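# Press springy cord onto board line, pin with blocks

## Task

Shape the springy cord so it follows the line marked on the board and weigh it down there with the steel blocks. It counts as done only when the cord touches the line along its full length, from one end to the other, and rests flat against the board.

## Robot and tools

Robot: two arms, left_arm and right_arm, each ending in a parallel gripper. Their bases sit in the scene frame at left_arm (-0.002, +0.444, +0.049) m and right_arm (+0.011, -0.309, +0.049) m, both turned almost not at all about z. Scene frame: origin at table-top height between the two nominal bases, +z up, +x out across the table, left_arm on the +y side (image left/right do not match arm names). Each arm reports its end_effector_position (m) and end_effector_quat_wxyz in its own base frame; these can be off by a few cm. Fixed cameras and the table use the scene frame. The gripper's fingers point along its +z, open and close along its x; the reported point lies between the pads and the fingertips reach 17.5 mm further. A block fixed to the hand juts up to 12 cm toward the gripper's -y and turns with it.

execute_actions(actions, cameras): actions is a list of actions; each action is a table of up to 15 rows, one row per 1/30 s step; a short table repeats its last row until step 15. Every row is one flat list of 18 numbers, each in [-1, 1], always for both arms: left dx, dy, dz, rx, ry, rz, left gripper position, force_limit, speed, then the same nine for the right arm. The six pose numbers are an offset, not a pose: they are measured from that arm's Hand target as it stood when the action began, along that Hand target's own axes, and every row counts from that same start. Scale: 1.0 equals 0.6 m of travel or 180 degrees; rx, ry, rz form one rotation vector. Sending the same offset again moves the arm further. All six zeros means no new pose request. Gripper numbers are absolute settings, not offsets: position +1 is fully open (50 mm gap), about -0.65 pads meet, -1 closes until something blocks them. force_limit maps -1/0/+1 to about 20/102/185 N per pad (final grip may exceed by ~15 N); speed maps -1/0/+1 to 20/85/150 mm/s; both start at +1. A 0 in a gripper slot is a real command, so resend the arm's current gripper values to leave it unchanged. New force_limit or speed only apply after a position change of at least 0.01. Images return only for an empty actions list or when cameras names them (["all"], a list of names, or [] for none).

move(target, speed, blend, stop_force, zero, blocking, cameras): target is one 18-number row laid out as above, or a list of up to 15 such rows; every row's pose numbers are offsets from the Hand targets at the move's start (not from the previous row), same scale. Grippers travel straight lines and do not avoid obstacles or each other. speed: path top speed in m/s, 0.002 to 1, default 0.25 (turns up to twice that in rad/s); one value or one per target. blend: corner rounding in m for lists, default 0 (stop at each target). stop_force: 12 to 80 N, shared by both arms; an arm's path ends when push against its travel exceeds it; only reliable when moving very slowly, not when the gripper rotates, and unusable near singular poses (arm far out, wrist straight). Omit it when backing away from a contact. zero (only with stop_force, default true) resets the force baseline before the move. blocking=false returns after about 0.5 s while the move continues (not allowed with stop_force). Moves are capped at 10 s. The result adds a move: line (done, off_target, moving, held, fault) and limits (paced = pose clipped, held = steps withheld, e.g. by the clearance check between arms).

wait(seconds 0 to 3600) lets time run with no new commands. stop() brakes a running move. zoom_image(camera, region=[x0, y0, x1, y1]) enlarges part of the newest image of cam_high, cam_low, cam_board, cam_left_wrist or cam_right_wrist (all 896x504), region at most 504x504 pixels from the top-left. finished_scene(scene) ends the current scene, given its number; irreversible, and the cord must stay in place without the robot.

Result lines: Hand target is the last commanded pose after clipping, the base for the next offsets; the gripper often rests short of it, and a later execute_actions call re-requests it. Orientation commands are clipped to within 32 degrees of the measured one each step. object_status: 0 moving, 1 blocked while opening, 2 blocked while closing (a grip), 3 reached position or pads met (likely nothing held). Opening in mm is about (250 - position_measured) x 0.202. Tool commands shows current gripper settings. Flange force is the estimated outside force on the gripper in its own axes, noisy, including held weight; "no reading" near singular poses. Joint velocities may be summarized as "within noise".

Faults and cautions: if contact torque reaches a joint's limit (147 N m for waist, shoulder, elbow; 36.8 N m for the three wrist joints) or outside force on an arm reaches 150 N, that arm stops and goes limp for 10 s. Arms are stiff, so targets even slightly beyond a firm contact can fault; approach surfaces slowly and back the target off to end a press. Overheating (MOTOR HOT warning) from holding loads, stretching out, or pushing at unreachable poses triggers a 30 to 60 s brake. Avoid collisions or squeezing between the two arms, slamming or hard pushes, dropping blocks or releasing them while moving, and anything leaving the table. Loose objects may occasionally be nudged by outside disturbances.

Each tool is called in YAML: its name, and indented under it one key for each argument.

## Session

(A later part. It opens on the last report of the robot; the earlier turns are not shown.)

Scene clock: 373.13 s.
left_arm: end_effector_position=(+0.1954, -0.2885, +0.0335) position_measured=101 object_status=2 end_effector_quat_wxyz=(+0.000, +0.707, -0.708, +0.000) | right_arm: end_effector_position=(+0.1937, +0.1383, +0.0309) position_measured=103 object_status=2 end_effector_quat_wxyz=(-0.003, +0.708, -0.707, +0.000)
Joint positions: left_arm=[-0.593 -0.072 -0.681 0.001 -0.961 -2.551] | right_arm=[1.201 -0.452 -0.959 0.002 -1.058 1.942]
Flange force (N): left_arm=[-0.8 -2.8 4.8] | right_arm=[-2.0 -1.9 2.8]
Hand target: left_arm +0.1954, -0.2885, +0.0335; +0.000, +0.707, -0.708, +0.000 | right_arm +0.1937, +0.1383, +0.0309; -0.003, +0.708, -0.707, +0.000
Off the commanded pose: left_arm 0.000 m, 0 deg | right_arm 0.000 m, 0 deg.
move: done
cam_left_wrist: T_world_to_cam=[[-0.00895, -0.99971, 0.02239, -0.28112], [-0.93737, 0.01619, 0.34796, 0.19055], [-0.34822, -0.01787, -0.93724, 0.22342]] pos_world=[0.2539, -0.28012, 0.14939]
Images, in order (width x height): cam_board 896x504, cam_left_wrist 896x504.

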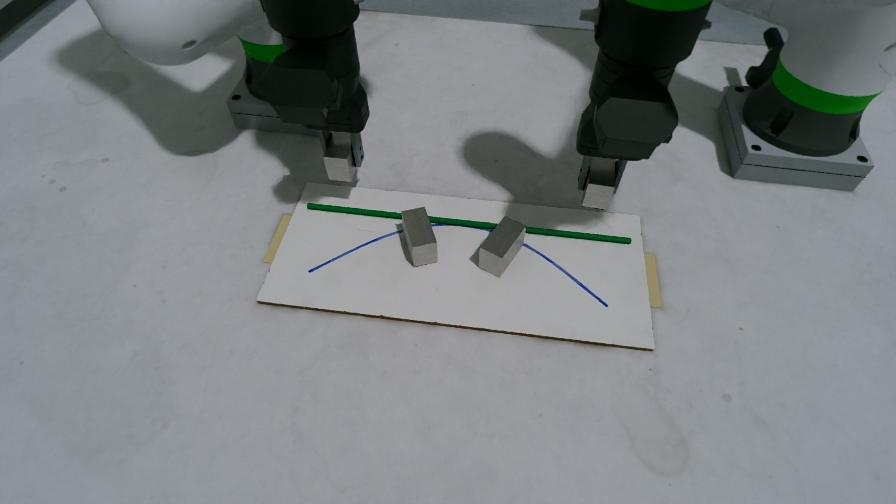

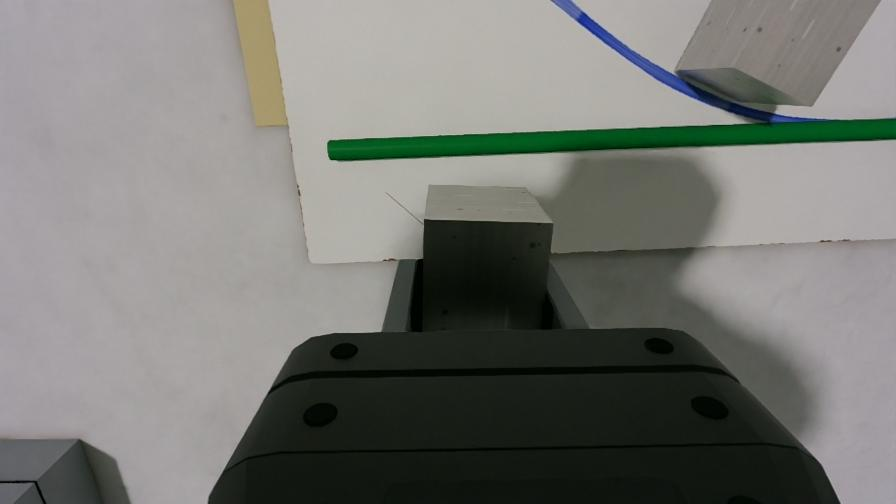

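move:
  target: [0,0,0.0783,0,0,0,-1,-0.6,-0.5,0,0,0.0748,0,0,0,-1,-0.6,-0.5]
  speed: 0.06
  cameras: ["cam_board"]

move:
  target: [-0.0042,-0.0657,0,0,0,0.111,-1,-0.6,-0.5,0.0007,-0.0703,0,0,0,-0.1167,-1,-0.6,-0.5]
  speed: 0.05
  cameras: ["cam_board","cam_left_wrist","cam_right_wrist"]

Scene clock: 381.83 s.
left_arm: end_effector_position=(+0.1954, -0.2886, -0.0135) position_measured=101 object_status=2 end_effector_quat_wxyz=(+0.000, +0.707, -0.708, +0.000) | right_arm: end_effector_position=(+0.1939, +0.1385, -0.0140) position_measured=103 object_status=2 end_effector_quat_wxyz=(-0.003, +0.708, -0.707, +0.000)
Joint positions: left_arm=[-0.593 0.023 -0.73 0.001 -0.818 -2.551] | right_arm=[1.2 -0.339 -1.022 0.002 -0.882 1.941]
Flange force (N): left_arm=[-1.4 -2.6 5.8] | right_arm=[-2.0 -1.2 3.5]
Hand target: left_arm +0.1954, -0.2886, -0.0135; +0.000, +0.707, -0.708, +0.000 | right_arm +0.1939, +0.1385, -0.0140; -0.003, +0.708, -0.707, +0.000
Off the commanded pose: left_arm 0.000 m, 0 deg | right_arm 0.000 m, 0 deg.
move: done

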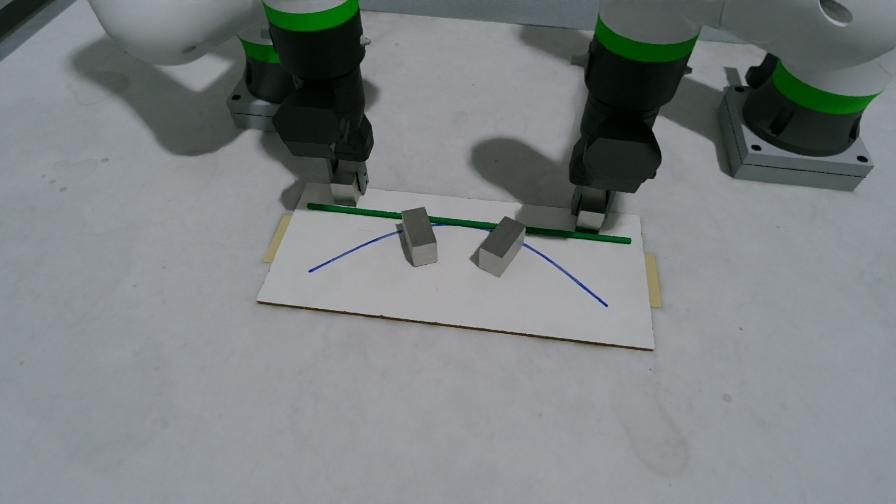

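Scene clock: 385.77 s.
left_arm: end_effector_position=(+0.2348, -0.2861, -0.0135) position_measured=101 object_status=2 end_effector_quat_wxyz=(+0.000, -0.573, +0.820, +0.000) | right_arm: end_effector_position=(+0.2361, +0.1381, -0.0138) position_measured=103 object_status=2 end_effector_quat_wxyz=(-0.003, +0.825, -0.566, +0.000)
Joint positions: left_arm=[-0.524 0.077 -0.672 0.001 -0.821 -2.968] | right_arm=[1.026 -0.203 -0.931 0.001 -0.837 2.484]
Flange force (N): left_arm=[-1.8 -2.0 5.7] | right_arm=[-0.7 -1.6 3.0]
Hand target: left_arm +0.2348, -0.2861, -0.0135; +0.000, -0.573, +0.820, +0.000 | right_arm +0.2361, +0.1381, -0.0138; -0.003, +0.825, -0.566, +0.000
Off the commanded pose: left_arm 0.000 m, 0 deg | right_arm 0.000 m, 0 deg.
move: done
cam_left_wrist: T_world_to_cam=[[-0.35012, -0.93644, 0.02227, -0.17911], [-0.87544, 0.33558, 0.34783, 0.32064], [-0.3332, 0.10229, -0.93729, 0.22397]] pos_world=[0.29262, -0.29823, 0.10239]
cam_right_wrist: T_world_to_cam=[[0.37573, -0.92662, -0.01428, 0.04872], [-0.87185, -0.35866, 0.33353, 0.27457], [-0.31418, -0.11287, -0.94263, 0.20756]] pos_world=[0.28629, 0.16705, 0.10477]

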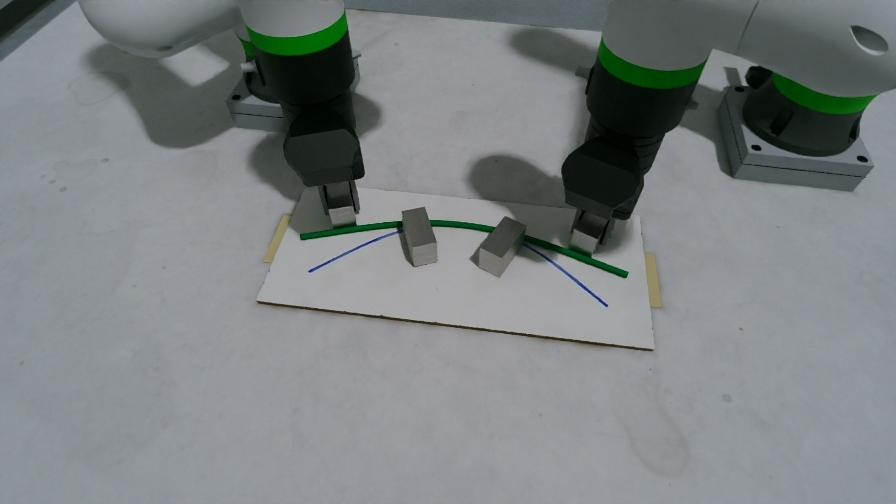

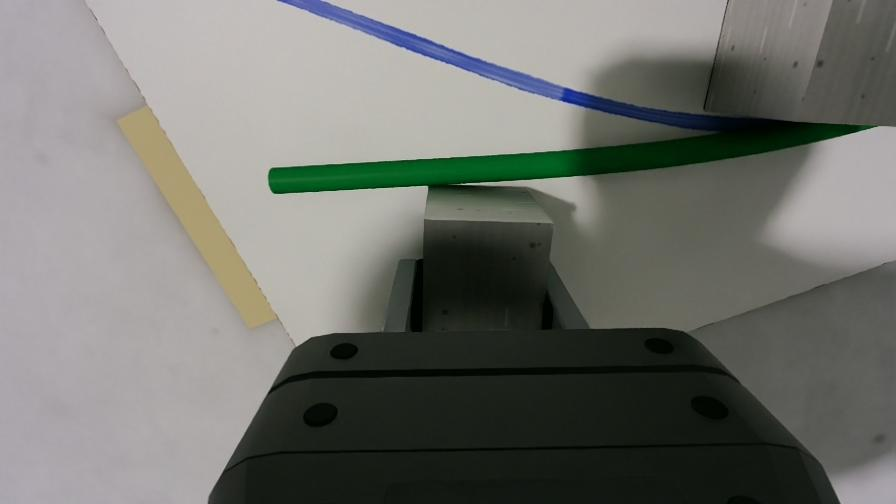

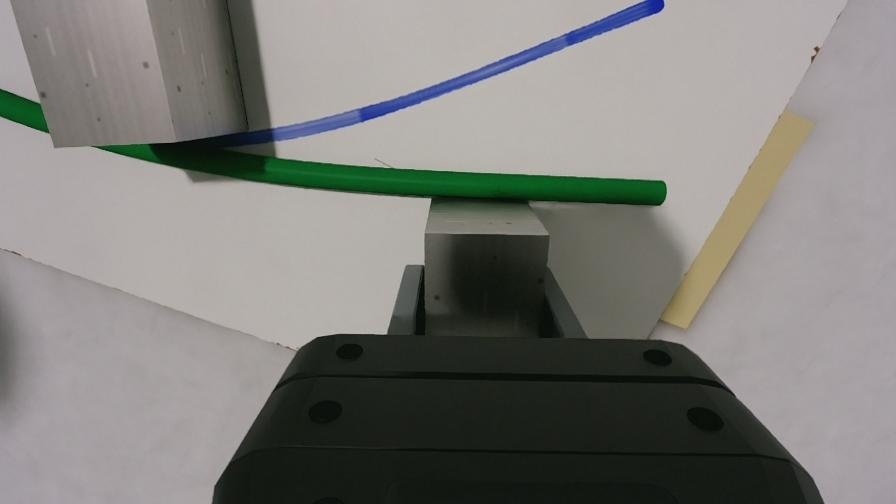

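move:
  target: [-0.024,-0.0545,0,0,0,0.1,-1,-0.6,-0.5,0.0235,-0.0585,0,0,0,-0.105,-1,-0.6,-0.5]
  speed: 0.05
  cameras: ["cam_board","cam_left_wrist","cam_right_wrist"]

zoom_image:
  camera: "cam_board"
  region: [250, 170, 670, 360]

Scene clock: 394.77 s.
left_arm: end_effector_position=(+0.2705, -0.2838, -0.0135) position_measured=101 object_status=2 end_effector_quat_wxyz=(+0.000, -0.438, +0.899, +0.000) | right_arm: end_effector_position=(+0.2739, +0.1376, -0.0136) position_measured=103 object_status=2 end_effector_quat_wxyz=(-0.003, +0.906, -0.423, +0.001)
Joint positions: left_arm=[-0.471 0.129 -0.613 0.001 -0.828 -3.336] | right_arm=[0.903 -0.098 -0.845 0 -0.817 2.936]
Flange force (N): left_arm=[-1.9 -0.7 6.1] | right_arm=[0.1 -1.8 2.4]
Hand target: left_arm +0.2705, -0.2838, -0.0135; +0.000, -0.438, +0.899, +0.000 | right_arm +0.2739, +0.1376, -0.0136; -0.003, +0.906, -0.423, +0.001
Off the commanded pose: left_arm 0.000 m, 0 deg | right_arm 0.000 m, 0 deg.
move: done
cam_left_wrist: T_world_to_cam=[[-0.62239, -0.78239, 0.02211, -0.04711], [-0.72895, 0.5897, 0.3477, 0.38352], [-0.28508, 0.20029, -0.93735, 0.25038]] pos_world=[0.32162, -0.31317, 0.10239]
cam_right_wrist: T_world_to_cam=[[0.65561, -0.755, -0.01222, -0.06616], [-0.70937, -0.62136, 0.33273, 0.29894], [-0.2588, -0.20947, -0.94294, 0.21766]] pos_world=[0.31176, 0.1814, 0.10497]

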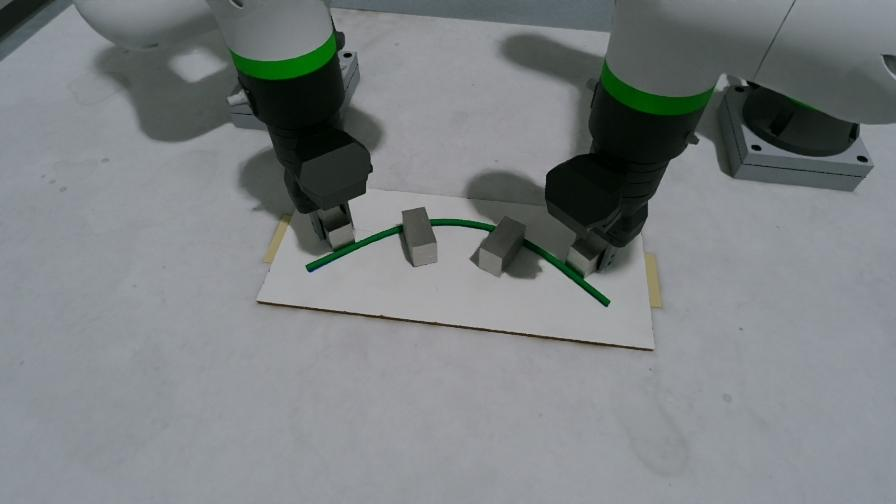

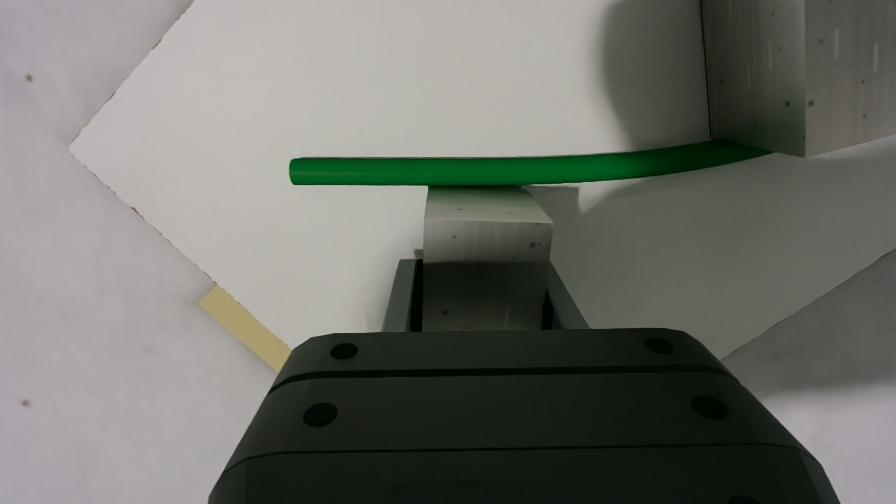

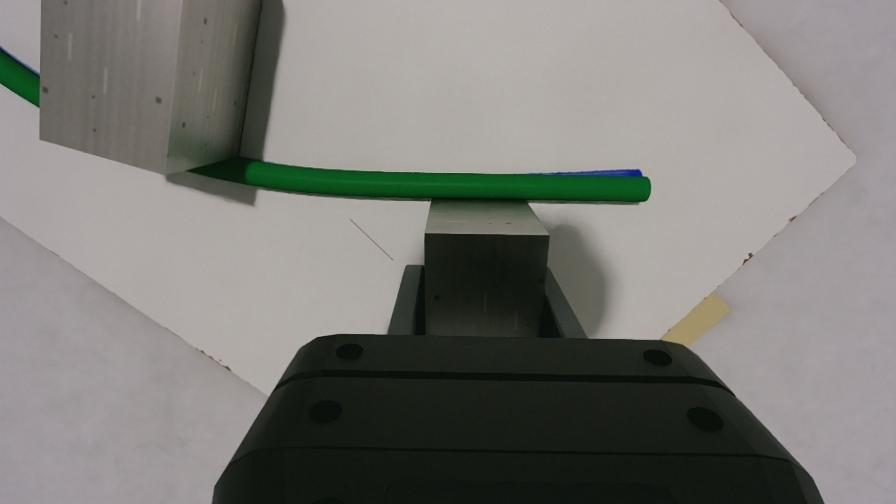

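Scaled by 1.200 from the camera's image (finer frame: 1280x720).

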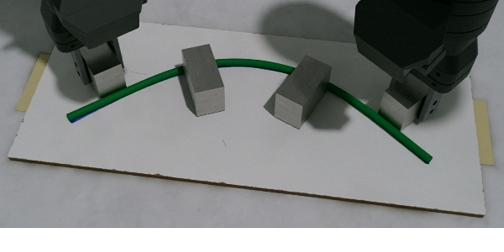

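move:
  target: [0,0,0,0,0,0,-1,-0.6,-0.5,0,-0.0055,0,0,0,-0.0167,-1,-0.6,-0.5]
  speed: 0.03
  cameras: ["cam_board","cam_left_wrist","cam_right_wrist","cam_high"]

zoom_image:
  camera: "cam_board"
  region: [520, 220, 640, 320]

zoom_image:
  camera: "cam_board"
  region: [290, 200, 410, 290]

zoom_image:
  camera: "cam_board"
  region: [400, 190, 540, 270]

zoom_image:
  camera: "cam_high"
  region: [350, 300, 550, 420]

Scene clock: 404.80 s.
left_arm: end_effector_position=(+0.2705, -0.2838, -0.0135) position_measured=101 object_status=2 end_effector_quat_wxyz=(+0.000, -0.438, +0.899, +0.000) | right_arm: end_effector_position=(+0.2764, +0.1397, -0.0136) position_measured=103 object_status=2 end_effector_quat_wxyz=(-0.003, +0.917, -0.399, +0.001)
Joint positions: left_arm=[-0.471 0.129 -0.613 0.001 -0.828 -3.336] | right_arm=[0.901 -0.088 -0.836 0 -0.816 2.991]
Flange force (N): left_arm=[-1.9 -0.9 6.1] | right_arm=[0.5 -1.3 2.8]
Hand target: left_arm +0.2705, -0.2838, -0.0135; +0.000, -0.438, +0.899, +0.000 | right_arm +0.2764, +0.1397, -0.0136; -0.003, +0.917, -0.399, +0.001
Off the commanded pose: left_arm 0.000 m, 0 deg | right_arm 0.000 m, 0 deg.
move: done
cam_left_wrist: T_world_to_cam=[[-0.62229, -0.78247, 0.02222, -0.04718], [-0.72899, 0.58964, 0.34771, 0.38352], [-0.28517, 0.20018, -0.93734, 0.25038]] pos_world=[0.32162, -0.31317, 0.10239]
cam_right_wrist: T_world_to_cam=[[0.69432, -0.71957, -0.01182, -0.08187], [-0.6759, -0.65765, 0.33265, 0.29782], [-0.24714, -0.22297, -0.94298, 0.2174]] pos_world=[0.31187, 0.18543, 0.10497]
Images, in order (width x height): cam_high 896x504, cam_board 896x504, cam_left_wrist 896x504, cam_right_wrist 896x504.

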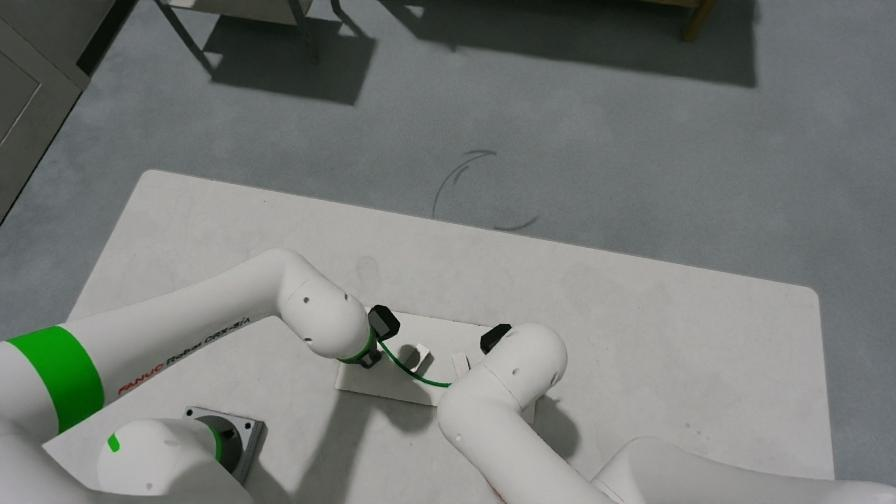

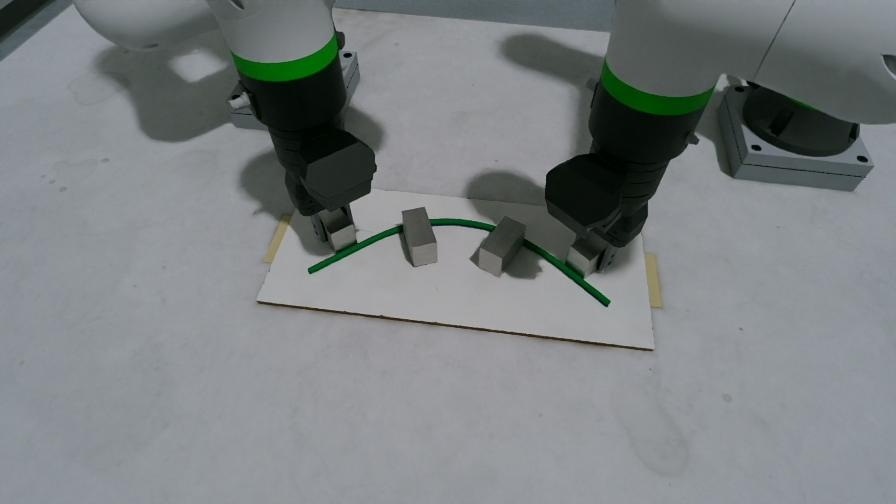

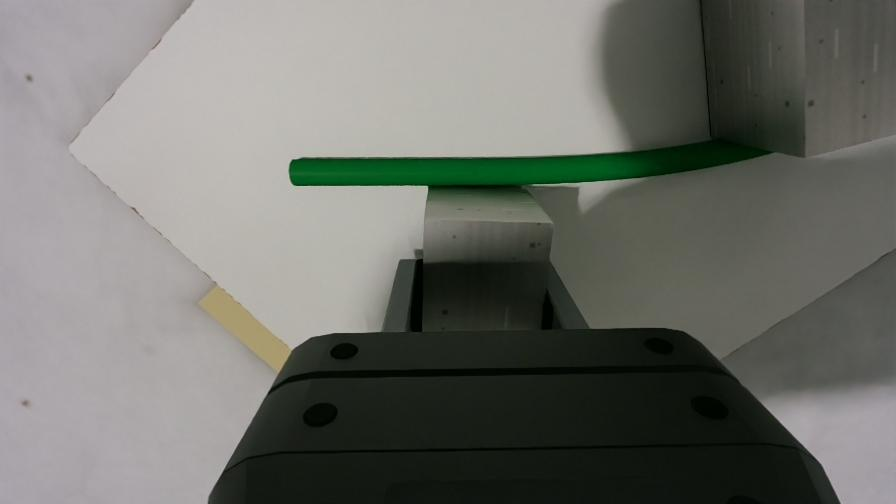

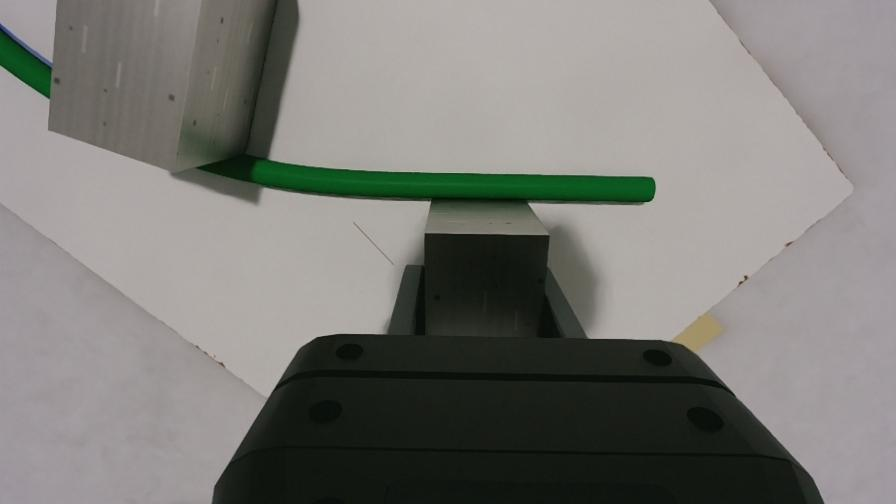

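Scaled by 4.200 from the camera's image (finer frame: 1280x720).

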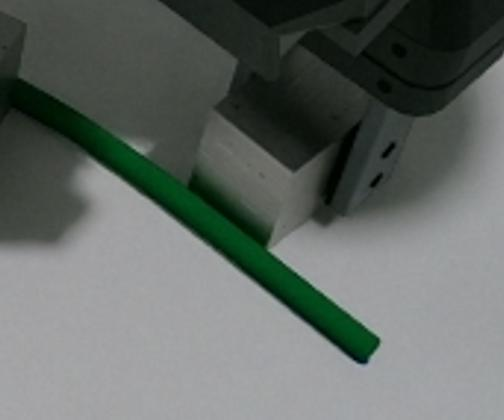

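Scaled by 4.200 from the camera's image (finer frame: 1280x720).

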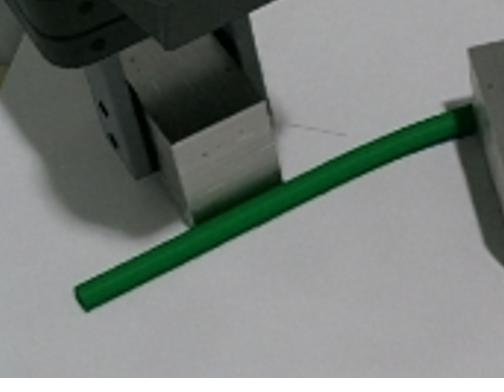

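Scaled by 3.600 from the camera's image (finer frame: 1280x720).

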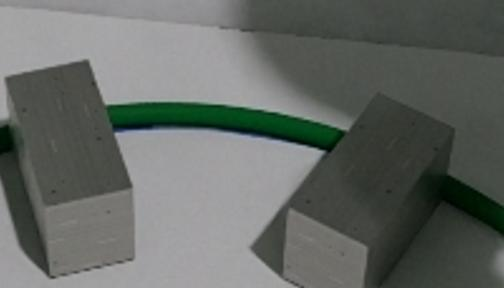

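Scaled by 2.520 from the camera's image (finer frame: 1280x720).

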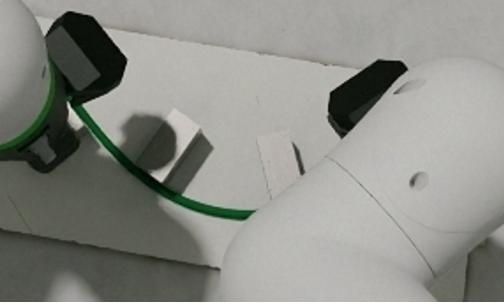

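move:
  target: [0,-0.0033,0,0,0,0.006,-1,-0.6,-0.5,0,0,0,0,0,0,-1,-0.6,-0.5]
  speed: 0.03

move:
  target: [0,0,0.009,0,0,0,-1,-0.6,-0.5,0,0,0.009,0,0,0,-1,-0.6,-0.5]
  speed: 0.006
  stop_force: 12

move:
  target: [0,0,0,0,0,0,0.95,1,-1,0,0,0,0,0,0,0.95,1,-1]
  cameras: ["cam_board","cam_left_wrist","cam_right_wrist"]

zoom_image:
  camera: "cam_board"
  region: [290, 190, 630, 330]

Scene clock: 413.03 s.
left_arm: end_effector_position=(+0.2720, -0.2850, -0.0135) position_measured=101 object_status=2 end_effector_quat_wxyz=(+0.000, -0.429, +0.903, +0.000) | right_arm: end_effector_position=(+0.2764, +0.1397, -0.0136) position_measured=103 object_status=2 end_effector_quat_wxyz=(-0.003, +0.917, -0.399, +0.001)
Joint positions: left_arm=[-0.472 0.134 -0.608 0.001 -0.829 -3.353] | right_arm=[0.901 -0.088 -0.836 0 -0.816 2.991]
Flange force (N): left_arm=[-2.4 0.0 5.9] | right_arm=[0.6 -1.4 3.3]
Hand target: left_arm +0.2720, -0.2850, -0.0135; +0.000, -0.429, +0.903, +0.000 | right_arm +0.2764, +0.1397, -0.0136; -0.003, +0.917, -0.399, +0.001
Off the commanded pose: left_arm 0.000 m, 0 deg | right_arm 0.000 m, 0 deg.
move: done

Scene clock: 413.97 s.
left_arm: end_effector_position=(+0.2721, -0.2850, -0.0152) position_measured=101 object_status=2 end_effector_quat_wxyz=(+0.000, -0.429, +0.903, +0.000) | right_arm: end_effector_position=(+0.2765, +0.1398, -0.0158) position_measured=103 object_status=2 end_effector_quat_wxyz=(-0.003, +0.917, -0.399, +0.001)
Joint positions: left_arm=[-0.472 0.137 -0.609 0.001 -0.824 -3.353] | right_arm=[0.901 -0.083 -0.838 0 -0.808 2.991]
Flange force (N): left_arm=[-4.6 9.0 -22.9] | right_arm=[-2.8 2.3 -23.1]
Hand target: left_arm +0.2721, -0.2850, -0.0152; +0.000, -0.429, +0.903, +0.000 (not the last commanded pose) | right_arm +0.2765, +0.1398, -0.0158; -0.003, +0.917, -0.399, +0.001 (not the last commanded pose)
Off the commanded pose: left_arm 0.004 m, 0 deg | right_arm 0.003 m, 0 deg.
move: contact (left_arm, right_arm)

Scene clock: 415.13 s.
left_arm: end_effector_position=(+0.2721, -0.2850, -0.0152) position_measured=10 object_status=3 end_effector_quat_wxyz=(+0.000, -0.429, +0.903, +0.000) | right_arm: end_effector_position=(+0.2765, +0.1398, -0.0158) position_measured=10 object_status=0 end_effector_quat_wxyz=(-0.003, +0.917, -0.399, +0.001)
Joint positions: left_arm=[-0.472 0.137 -0.609 0.001 -0.824 -3.353] | right_arm=[0.901 -0.083 -0.838 0 -0.808 2.991]
Flange force (N): left_arm=[-2.6 -0.3 0.5] | right_arm=[0.1 -2.1 -2.1]
Hand target: left_arm +0.2721, -0.2850, -0.0152; +0.000, -0.429, +0.903, +0.000 | right_arm +0.2765, +0.1398, -0.0158; -0.003, +0.917, -0.399, +0.001
Off the commanded pose: left_arm 0.000 m, 0 deg | right_arm 0.000 m, 0 deg.
move: done
cam_left_wrist: T_world_to_cam=[[-0.63693, -0.7706, 0.02221, -0.03972], [-0.71779, 0.60329, 0.34758, 0.38681], [-0.28125, 0.20544, -0.93739, 0.25]] pos_world=[0.32266, -0.31532, 0.10079]
cam_right_wrist: T_world_to_cam=[[0.6943, -0.71959, -0.01189, -0.08195], [-0.67588, -0.65763, 0.33271, 0.29861], [-0.24724, -0.22297, -0.94295, 0.21538]] pos_world=[0.31197, 0.18543, 0.10277]

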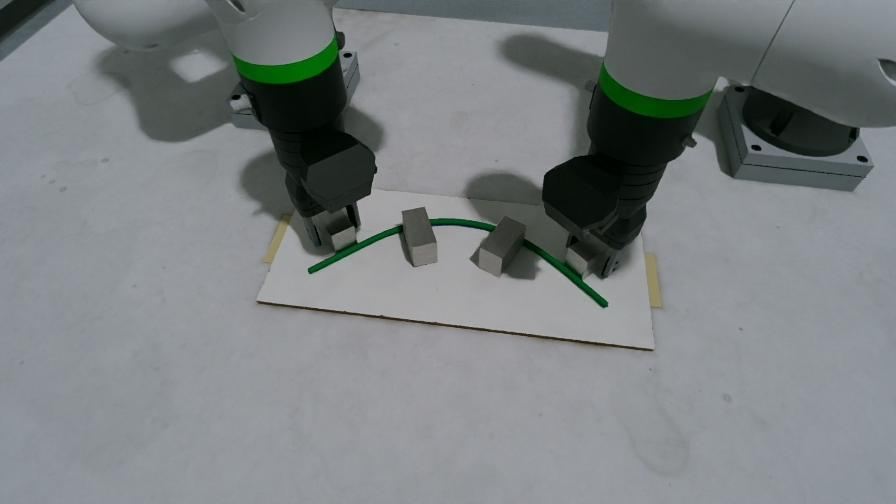

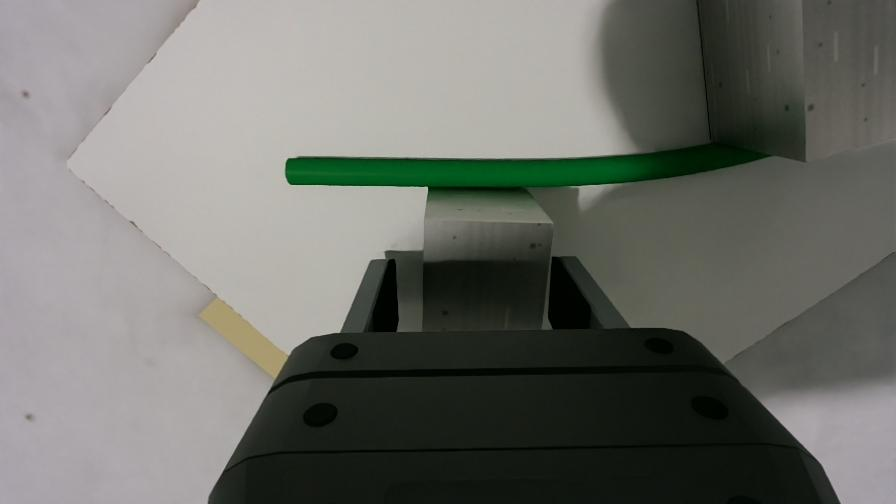

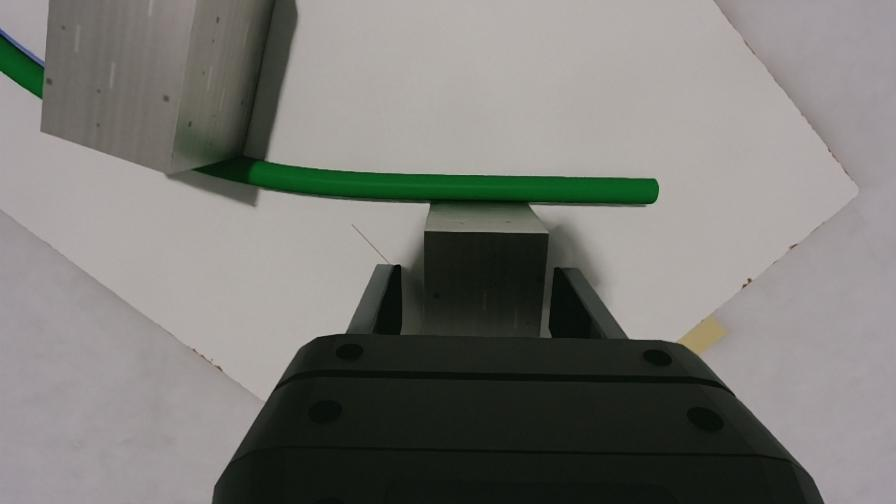

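Scaled by 1.482 from the camera's image (finer frame: 1280x720).

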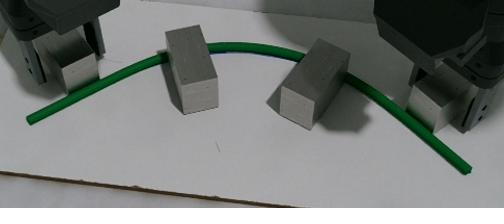

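move:
  target:
    - [0,0,-0.15,0,0,0,0.95,1,-1,0,0,-0.15,0,0,0,0.95,1,-1]
    - [0,0.1,-0.4,0,0,0,0.95,1,-1,0,0.1,-0.4,0,0,0,0.95,1,-1]
  speed: 0.2
  cameras: ["cam_board","cam_left_wrist","cam_right_wrist"]

zoom_image:
  camera: "cam_right_wrist"
  region: [150, 0, 650, 280]

zoom_image:
  camera: "cam_board"
  region: [290, 190, 630, 330]

zoom_image:
  camera: "cam_board"
  region: [420, 200, 510, 250]

Scene clock: 421.07 s.
left_arm: end_effector_position=(+0.2255, -0.2470, +0.2248) position_measured=10 object_status=3 end_effector_quat_wxyz=(+0.000, -0.429, +0.903, +0.000) | right_arm: end_effector_position=(+0.2316, +0.0976, +0.2238) position_measured=10 object_status=3 end_effector_quat_wxyz=(-0.003, +0.917, -0.399, +0.001)
Joint positions: left_arm=[-0.431 -0.298 -0.386 0.001 -1.483 -3.394] | right_arm=[0.942 -0.558 -0.545 0 -1.577 2.95]
Flange force (N): left_arm=[-2.8 -0.5 -0.7] | right_arm=[0.0 -1.6 -3.5]
Hand target: left_arm +0.2255, -0.2470, +0.2248; +0.000, -0.429, +0.903, +0.000 | right_arm +0.2316, +0.0976, +0.2238; -0.003, +0.917, -0.399, +0.001
Off the commanded pose: left_arm 0.000 m, 0 deg | right_arm 0.000 m, 0 deg.
move: done
cam_left_wrist: T_world_to_cam=[[-0.63697, -0.77057, 0.02222, -0.04536], [-0.71771, 0.60331, 0.34771, 0.24706], [-0.28134, 0.20553, -0.93734, 0.45403]] pos_world=[0.27616, -0.27732, 0.34069]
cam_right_wrist: T_world_to_cam=[[0.6943, -0.71959, -0.01189, -0.07829], [-0.67588, -0.65763, 0.33271, 0.16079], [-0.24724, -0.22297, -0.94295, 0.4208]] pos_world=[0.26707, 0.14323, 0.34237]

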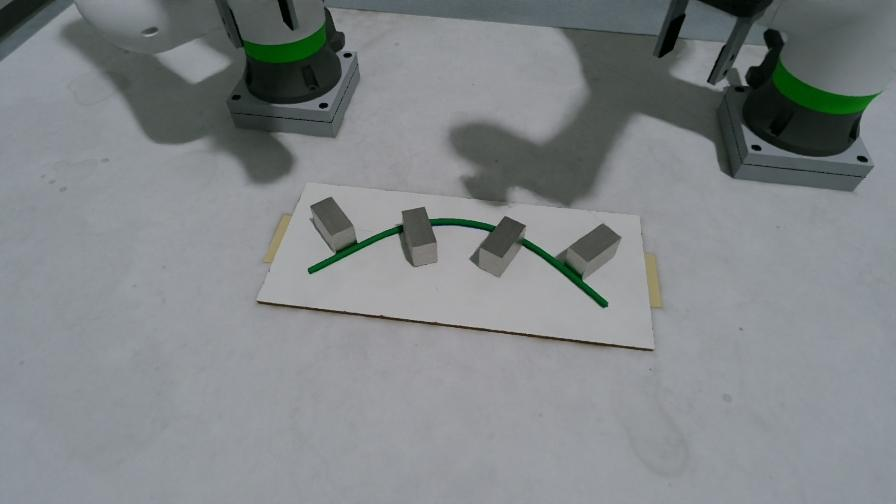

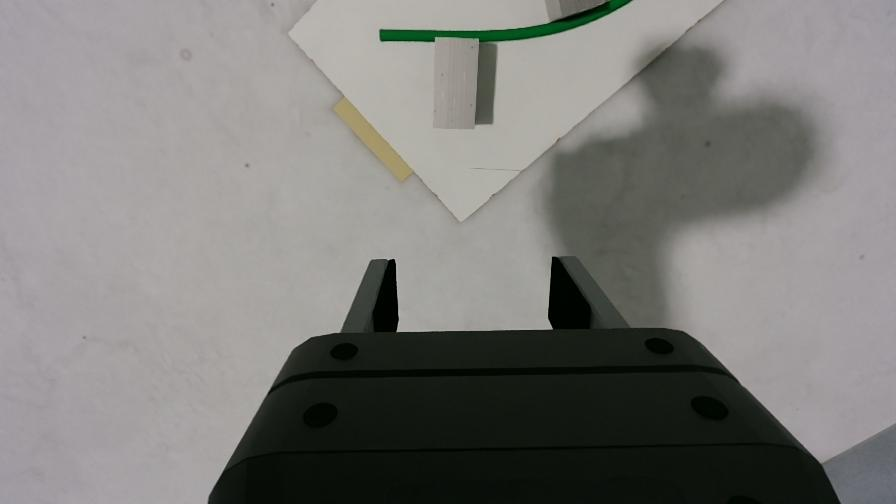

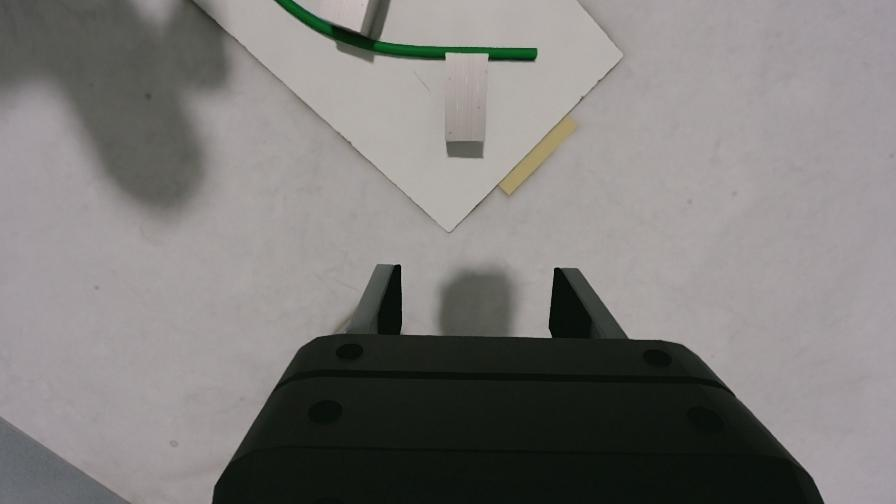

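Scaled by 1.008 from the camera's image (finer frame: 1280x720).

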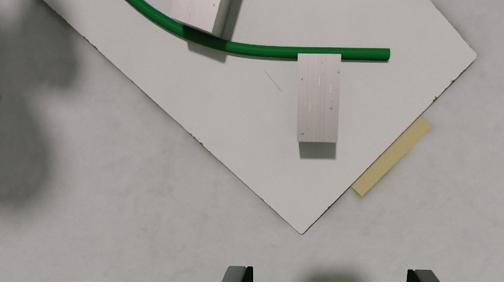

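Scaled by 1.482 from the camera's image (finer frame: 1280x720).

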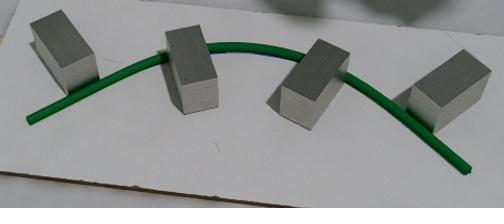

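Scaled by 5.600 from the camera's image (finer frame: 1280x720).

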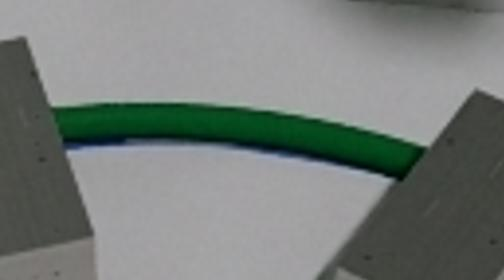

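move:
  target:
    - [0,0,0,0,0,0,0.95,1,-1,-0.1325,-0.2315,0.273,0,0,0.1033,0.95,1,-1]
    - [0,0,0,0,0,0,0.95,1,-1,-0.1325,-0.2315,0.3983,0,0,0.1033,0.95,1,-1]
  speed: [0.25,0.08]

move:
  target: [0,0,0,0,0,0,0.95,1,-1,0,0,0,0,0,0,-1,-0.9,-0.8]
  cameras: ["cam_right_wrist"]

move:
  target: [0,0,0,0,0,0,0.95,1,-1,0,-0.0038,0,0,0,0,-1,-0.9,-0.8]
  speed: 0.02
  cameras: ["cam_right_wrist","cam_board"]

Scene clock: 437.40 s.
left_arm: end_effector_position=(+0.2255, -0.2470, +0.2248) position_measured=10 object_status=3 end_effector_quat_wxyz=(+0.000, -0.429, +0.903, +0.000) | right_arm: end_effector_position=(+0.2799, +0.2517, -0.0142) position_measured=10 object_status=3 end_effector_quat_wxyz=(-0.003, +0.841, -0.542, +0.000)
Joint positions: left_arm=[-0.431 -0.298 -0.386 0.001 -1.483 -3.394] | right_arm=[1.086 0.089 -0.661 0.001 -0.814 2.481]
Flange force (N): left_arm=[-2.9 -0.4 -0.8] | right_arm=[-1.1 -1.4 -2.2]
Hand target: left_arm +0.2255, -0.2470, +0.2248; +0.000, -0.429, +0.903, +0.000 | right_arm +0.2799, +0.2517, -0.0142; -0.003, +0.841, -0.542, +0.000
Off the commanded pose: left_arm 0.000 m, 0 deg | right_arm 0.000 m, 0 deg.
move: done

Scene clock: 438.20 s.
left_arm: end_effector_position=(+0.2255, -0.2470, +0.2248) position_measured=10 object_status=3 end_effector_quat_wxyz=(+0.000, -0.429, +0.903, +0.000) | right_arm: end_effector_position=(+0.2800, +0.2517, -0.0142) position_measured=103 object_status=2 end_effector_quat_wxyz=(-0.003, +0.841, -0.542, +0.000)
Joint positions: left_arm=[-0.431 -0.298 -0.386 0.001 -1.483 -3.394] | right_arm=[1.086 0.089 -0.661 0.002 -0.814 2.481]
Flange force (N): left_arm=[-2.6 -0.6 -0.5] | right_arm=[1.2 -1.0 -5.5]
Hand target: left_arm +0.2255, -0.2470, +0.2248; +0.000, -0.429, +0.903, +0.000 | right_arm +0.2799, +0.2517, -0.0142; -0.003, +0.841, -0.542, +0.000
Off the commanded pose: left_arm 0.000 m, 0 deg | right_arm 0.000 m, 0 deg.
move: done
cam_right_wrist: T_world_to_cam=[[0.42859, -0.90339, -0.01388, 0.11687], [-0.84983, -0.4083, 0.33329, 0.36002], [-0.30676, -0.13105, -0.94272, 0.23627]] pos_world=[0.32834, 0.28354, 0.10437]

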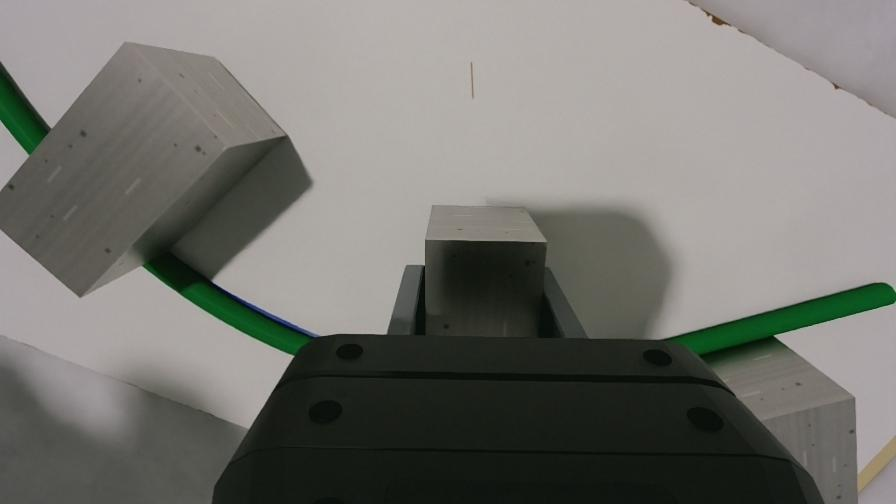

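Scene clock: 438.70 s.
left_arm: end_effector_position=(+0.2255, -0.2470, +0.2248) position_measured=10 object_status=3 end_effector_quat_wxyz=(+0.000, -0.429, +0.903, +0.000) | right_arm: end_effector_position=(+0.2820, +0.2527, -0.0142) position_measured=103 object_status=2 end_effector_quat_wxyz=(-0.003, +0.841, -0.542, +0.000)
Joint positions: left_arm=[-0.431 -0.298 -0.386 0.001 -1.483 -3.394] | right_arm=[1.082 0.094 -0.655 0.001 -0.814 2.485]
Flange force (N): left_arm=[-2.8 -0.8 -0.7] | right_arm=[-1.4 1.8 -1.7]
Hand target: left_arm +0.2255, -0.2470, +0.2248; +0.000, -0.429, +0.903, +0.000 | right_arm +0.2820, +0.2527, -0.0142; -0.003, +0.841, -0.542, +0.000
Off the commanded pose: left_arm 0.000 m, 0 deg | right_arm 0.000 m, 0 deg.
move: done
cam_right_wrist: T_world_to_cam=[[0.42856, -0.9034, -0.01397, 0.11689], [-0.84984, -0.40831, 0.33326, 0.36222], [-0.30677, -0.13095, -0.94273, 0.23702]] pos_world=[0.33044, 0.28454, 0.10437]
Images, in order (width x height): cam_board 896x504, cam_right_wrist 896x504.

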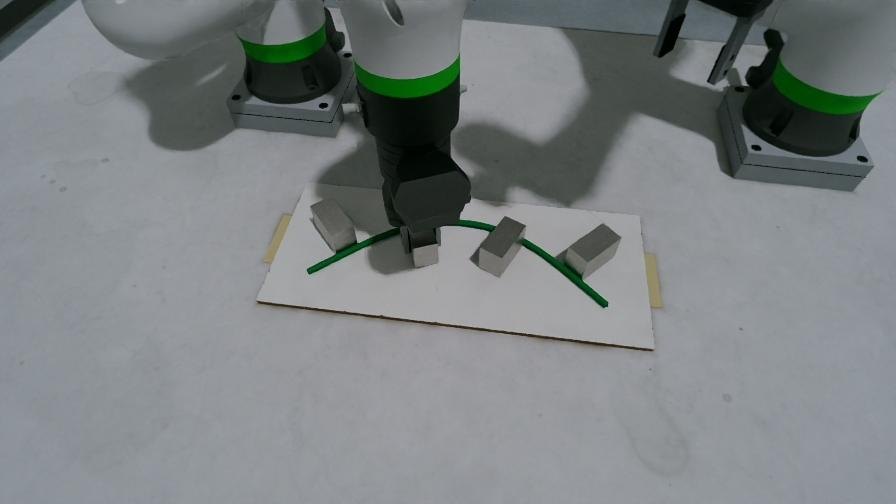

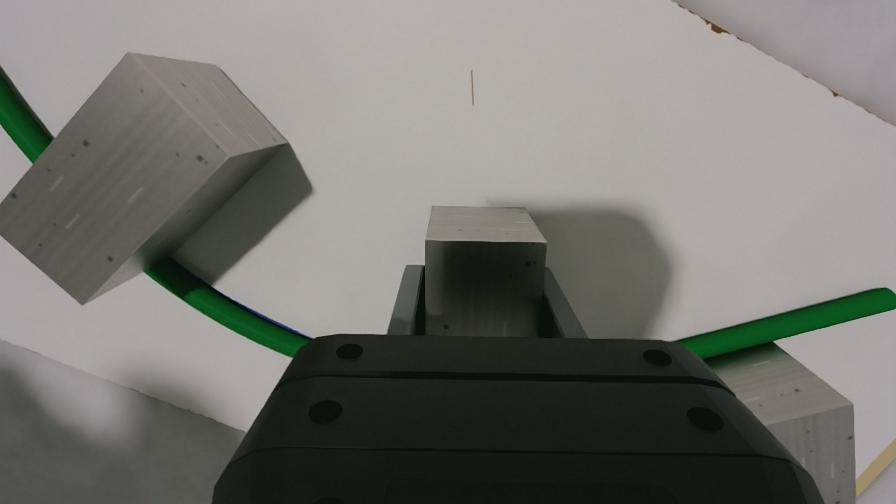

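move:
  target: [0,0,0,0,0,0,0.95,1,-1,0,0,0,0,0,0,0.95,1,-1]

move:
  target:
    - [0,0,0,0,0,0,0.95,1,-1,0,0,-0.16,0,0,0,0.95,1,-1]
    - [0,0,0,0,0,0,0.95,1,-1,0.2,0.2,-0.35,0,0,0,0.95,1,-1]
  speed: 0.2
  cameras: ["cam_board"]

zoom_image:
  camera: "cam_board"
  region: [300, 200, 460, 290]

zoom_image:
  camera: "cam_board"
  region: [420, 205, 620, 315]

Scene clock: 443.30 s.
left_arm: end_effector_position=(+0.2255, -0.2470, +0.2248) position_measured=10 object_status=3 end_effector_quat_wxyz=(+0.000, -0.429, +0.903, +0.000) | right_arm: end_effector_position=(+0.2820, +0.2527, -0.0142) position_measured=10 object_status=0 end_effector_quat_wxyz=(-0.003, +0.841, -0.542, +0.000)
Joint positions: left_arm=[-0.431 -0.298 -0.386 0.001 -1.483 -3.394] | right_arm=[1.082 0.094 -0.655 0.001 -0.815 2.485]
Flange force (N): left_arm=[-3.2 -0.7 -0.4] | right_arm=[-0.9 -1.3 -2.2]
Hand target: left_arm +0.2255, -0.2470, +0.2248; +0.000, -0.429, +0.903, +0.000 | right_arm +0.2820, +0.2527, -0.0142; -0.003, +0.841, -0.542, +0.000
Off the commanded pose: left_arm 0.000 m, 0 deg | right_arm 0.000 m, 0 deg.
move: done

Scene clock: 445.47 s.
left_arm: end_effector_position=(+0.2255, -0.2470, +0.2248) position_measured=10 object_status=3 end_effector_quat_wxyz=(+0.000, -0.429, +0.903, +0.000) | right_arm: end_effector_position=(+0.2215, +0.0927, +0.1947) position_measured=10 object_status=3 end_effector_quat_wxyz=(-0.003, +0.841, -0.542, +0.000)
Joint positions: left_arm=[-0.431 -0.298 -0.386 0.001 -1.483 -3.394] | right_arm=[0.969 -0.596 -0.631 0 -1.529 2.599]
Flange force (N): left_arm=[-2.9 -0.2 -0.2] | right_arm=[-0.5 -2.9 -3.3]
Hand target: left_arm +0.2255, -0.2470, +0.2248; +0.000, -0.429, +0.903, +0.000 | right_arm +0.2215, +0.0927, +0.1947; -0.003, +0.841, -0.542, +0.000
Off the commanded pose: left_arm 0.000 m, 0 deg | right_arm 0.000 m, 0 deg.
move: done

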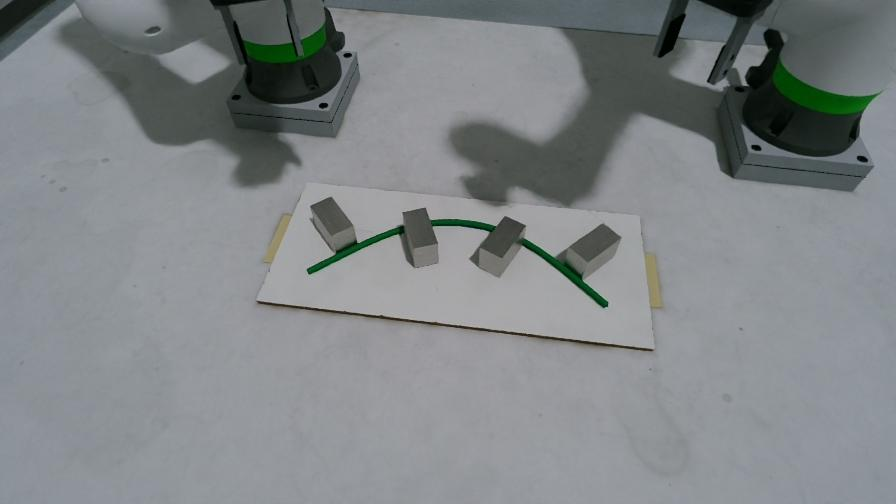

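Scaled by 3.150 from the camera's image (finer frame: 1280x720).

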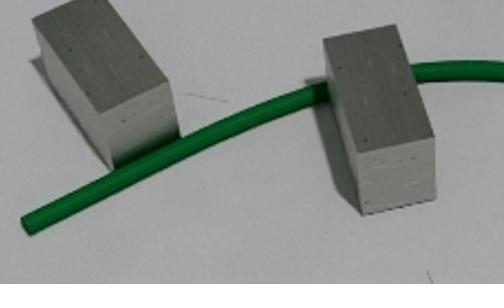

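Scaled by 2.520 from the camera's image (finer frame: 1280x720).

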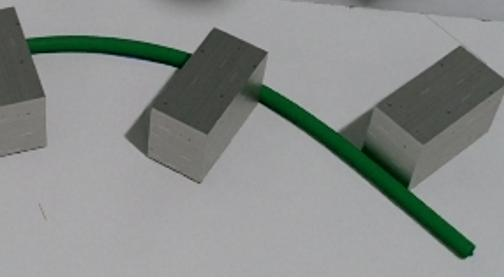

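No line visible anywhere; the cord covers it.

finished_scene:
  scene: 1

The scene is finished: the task was done.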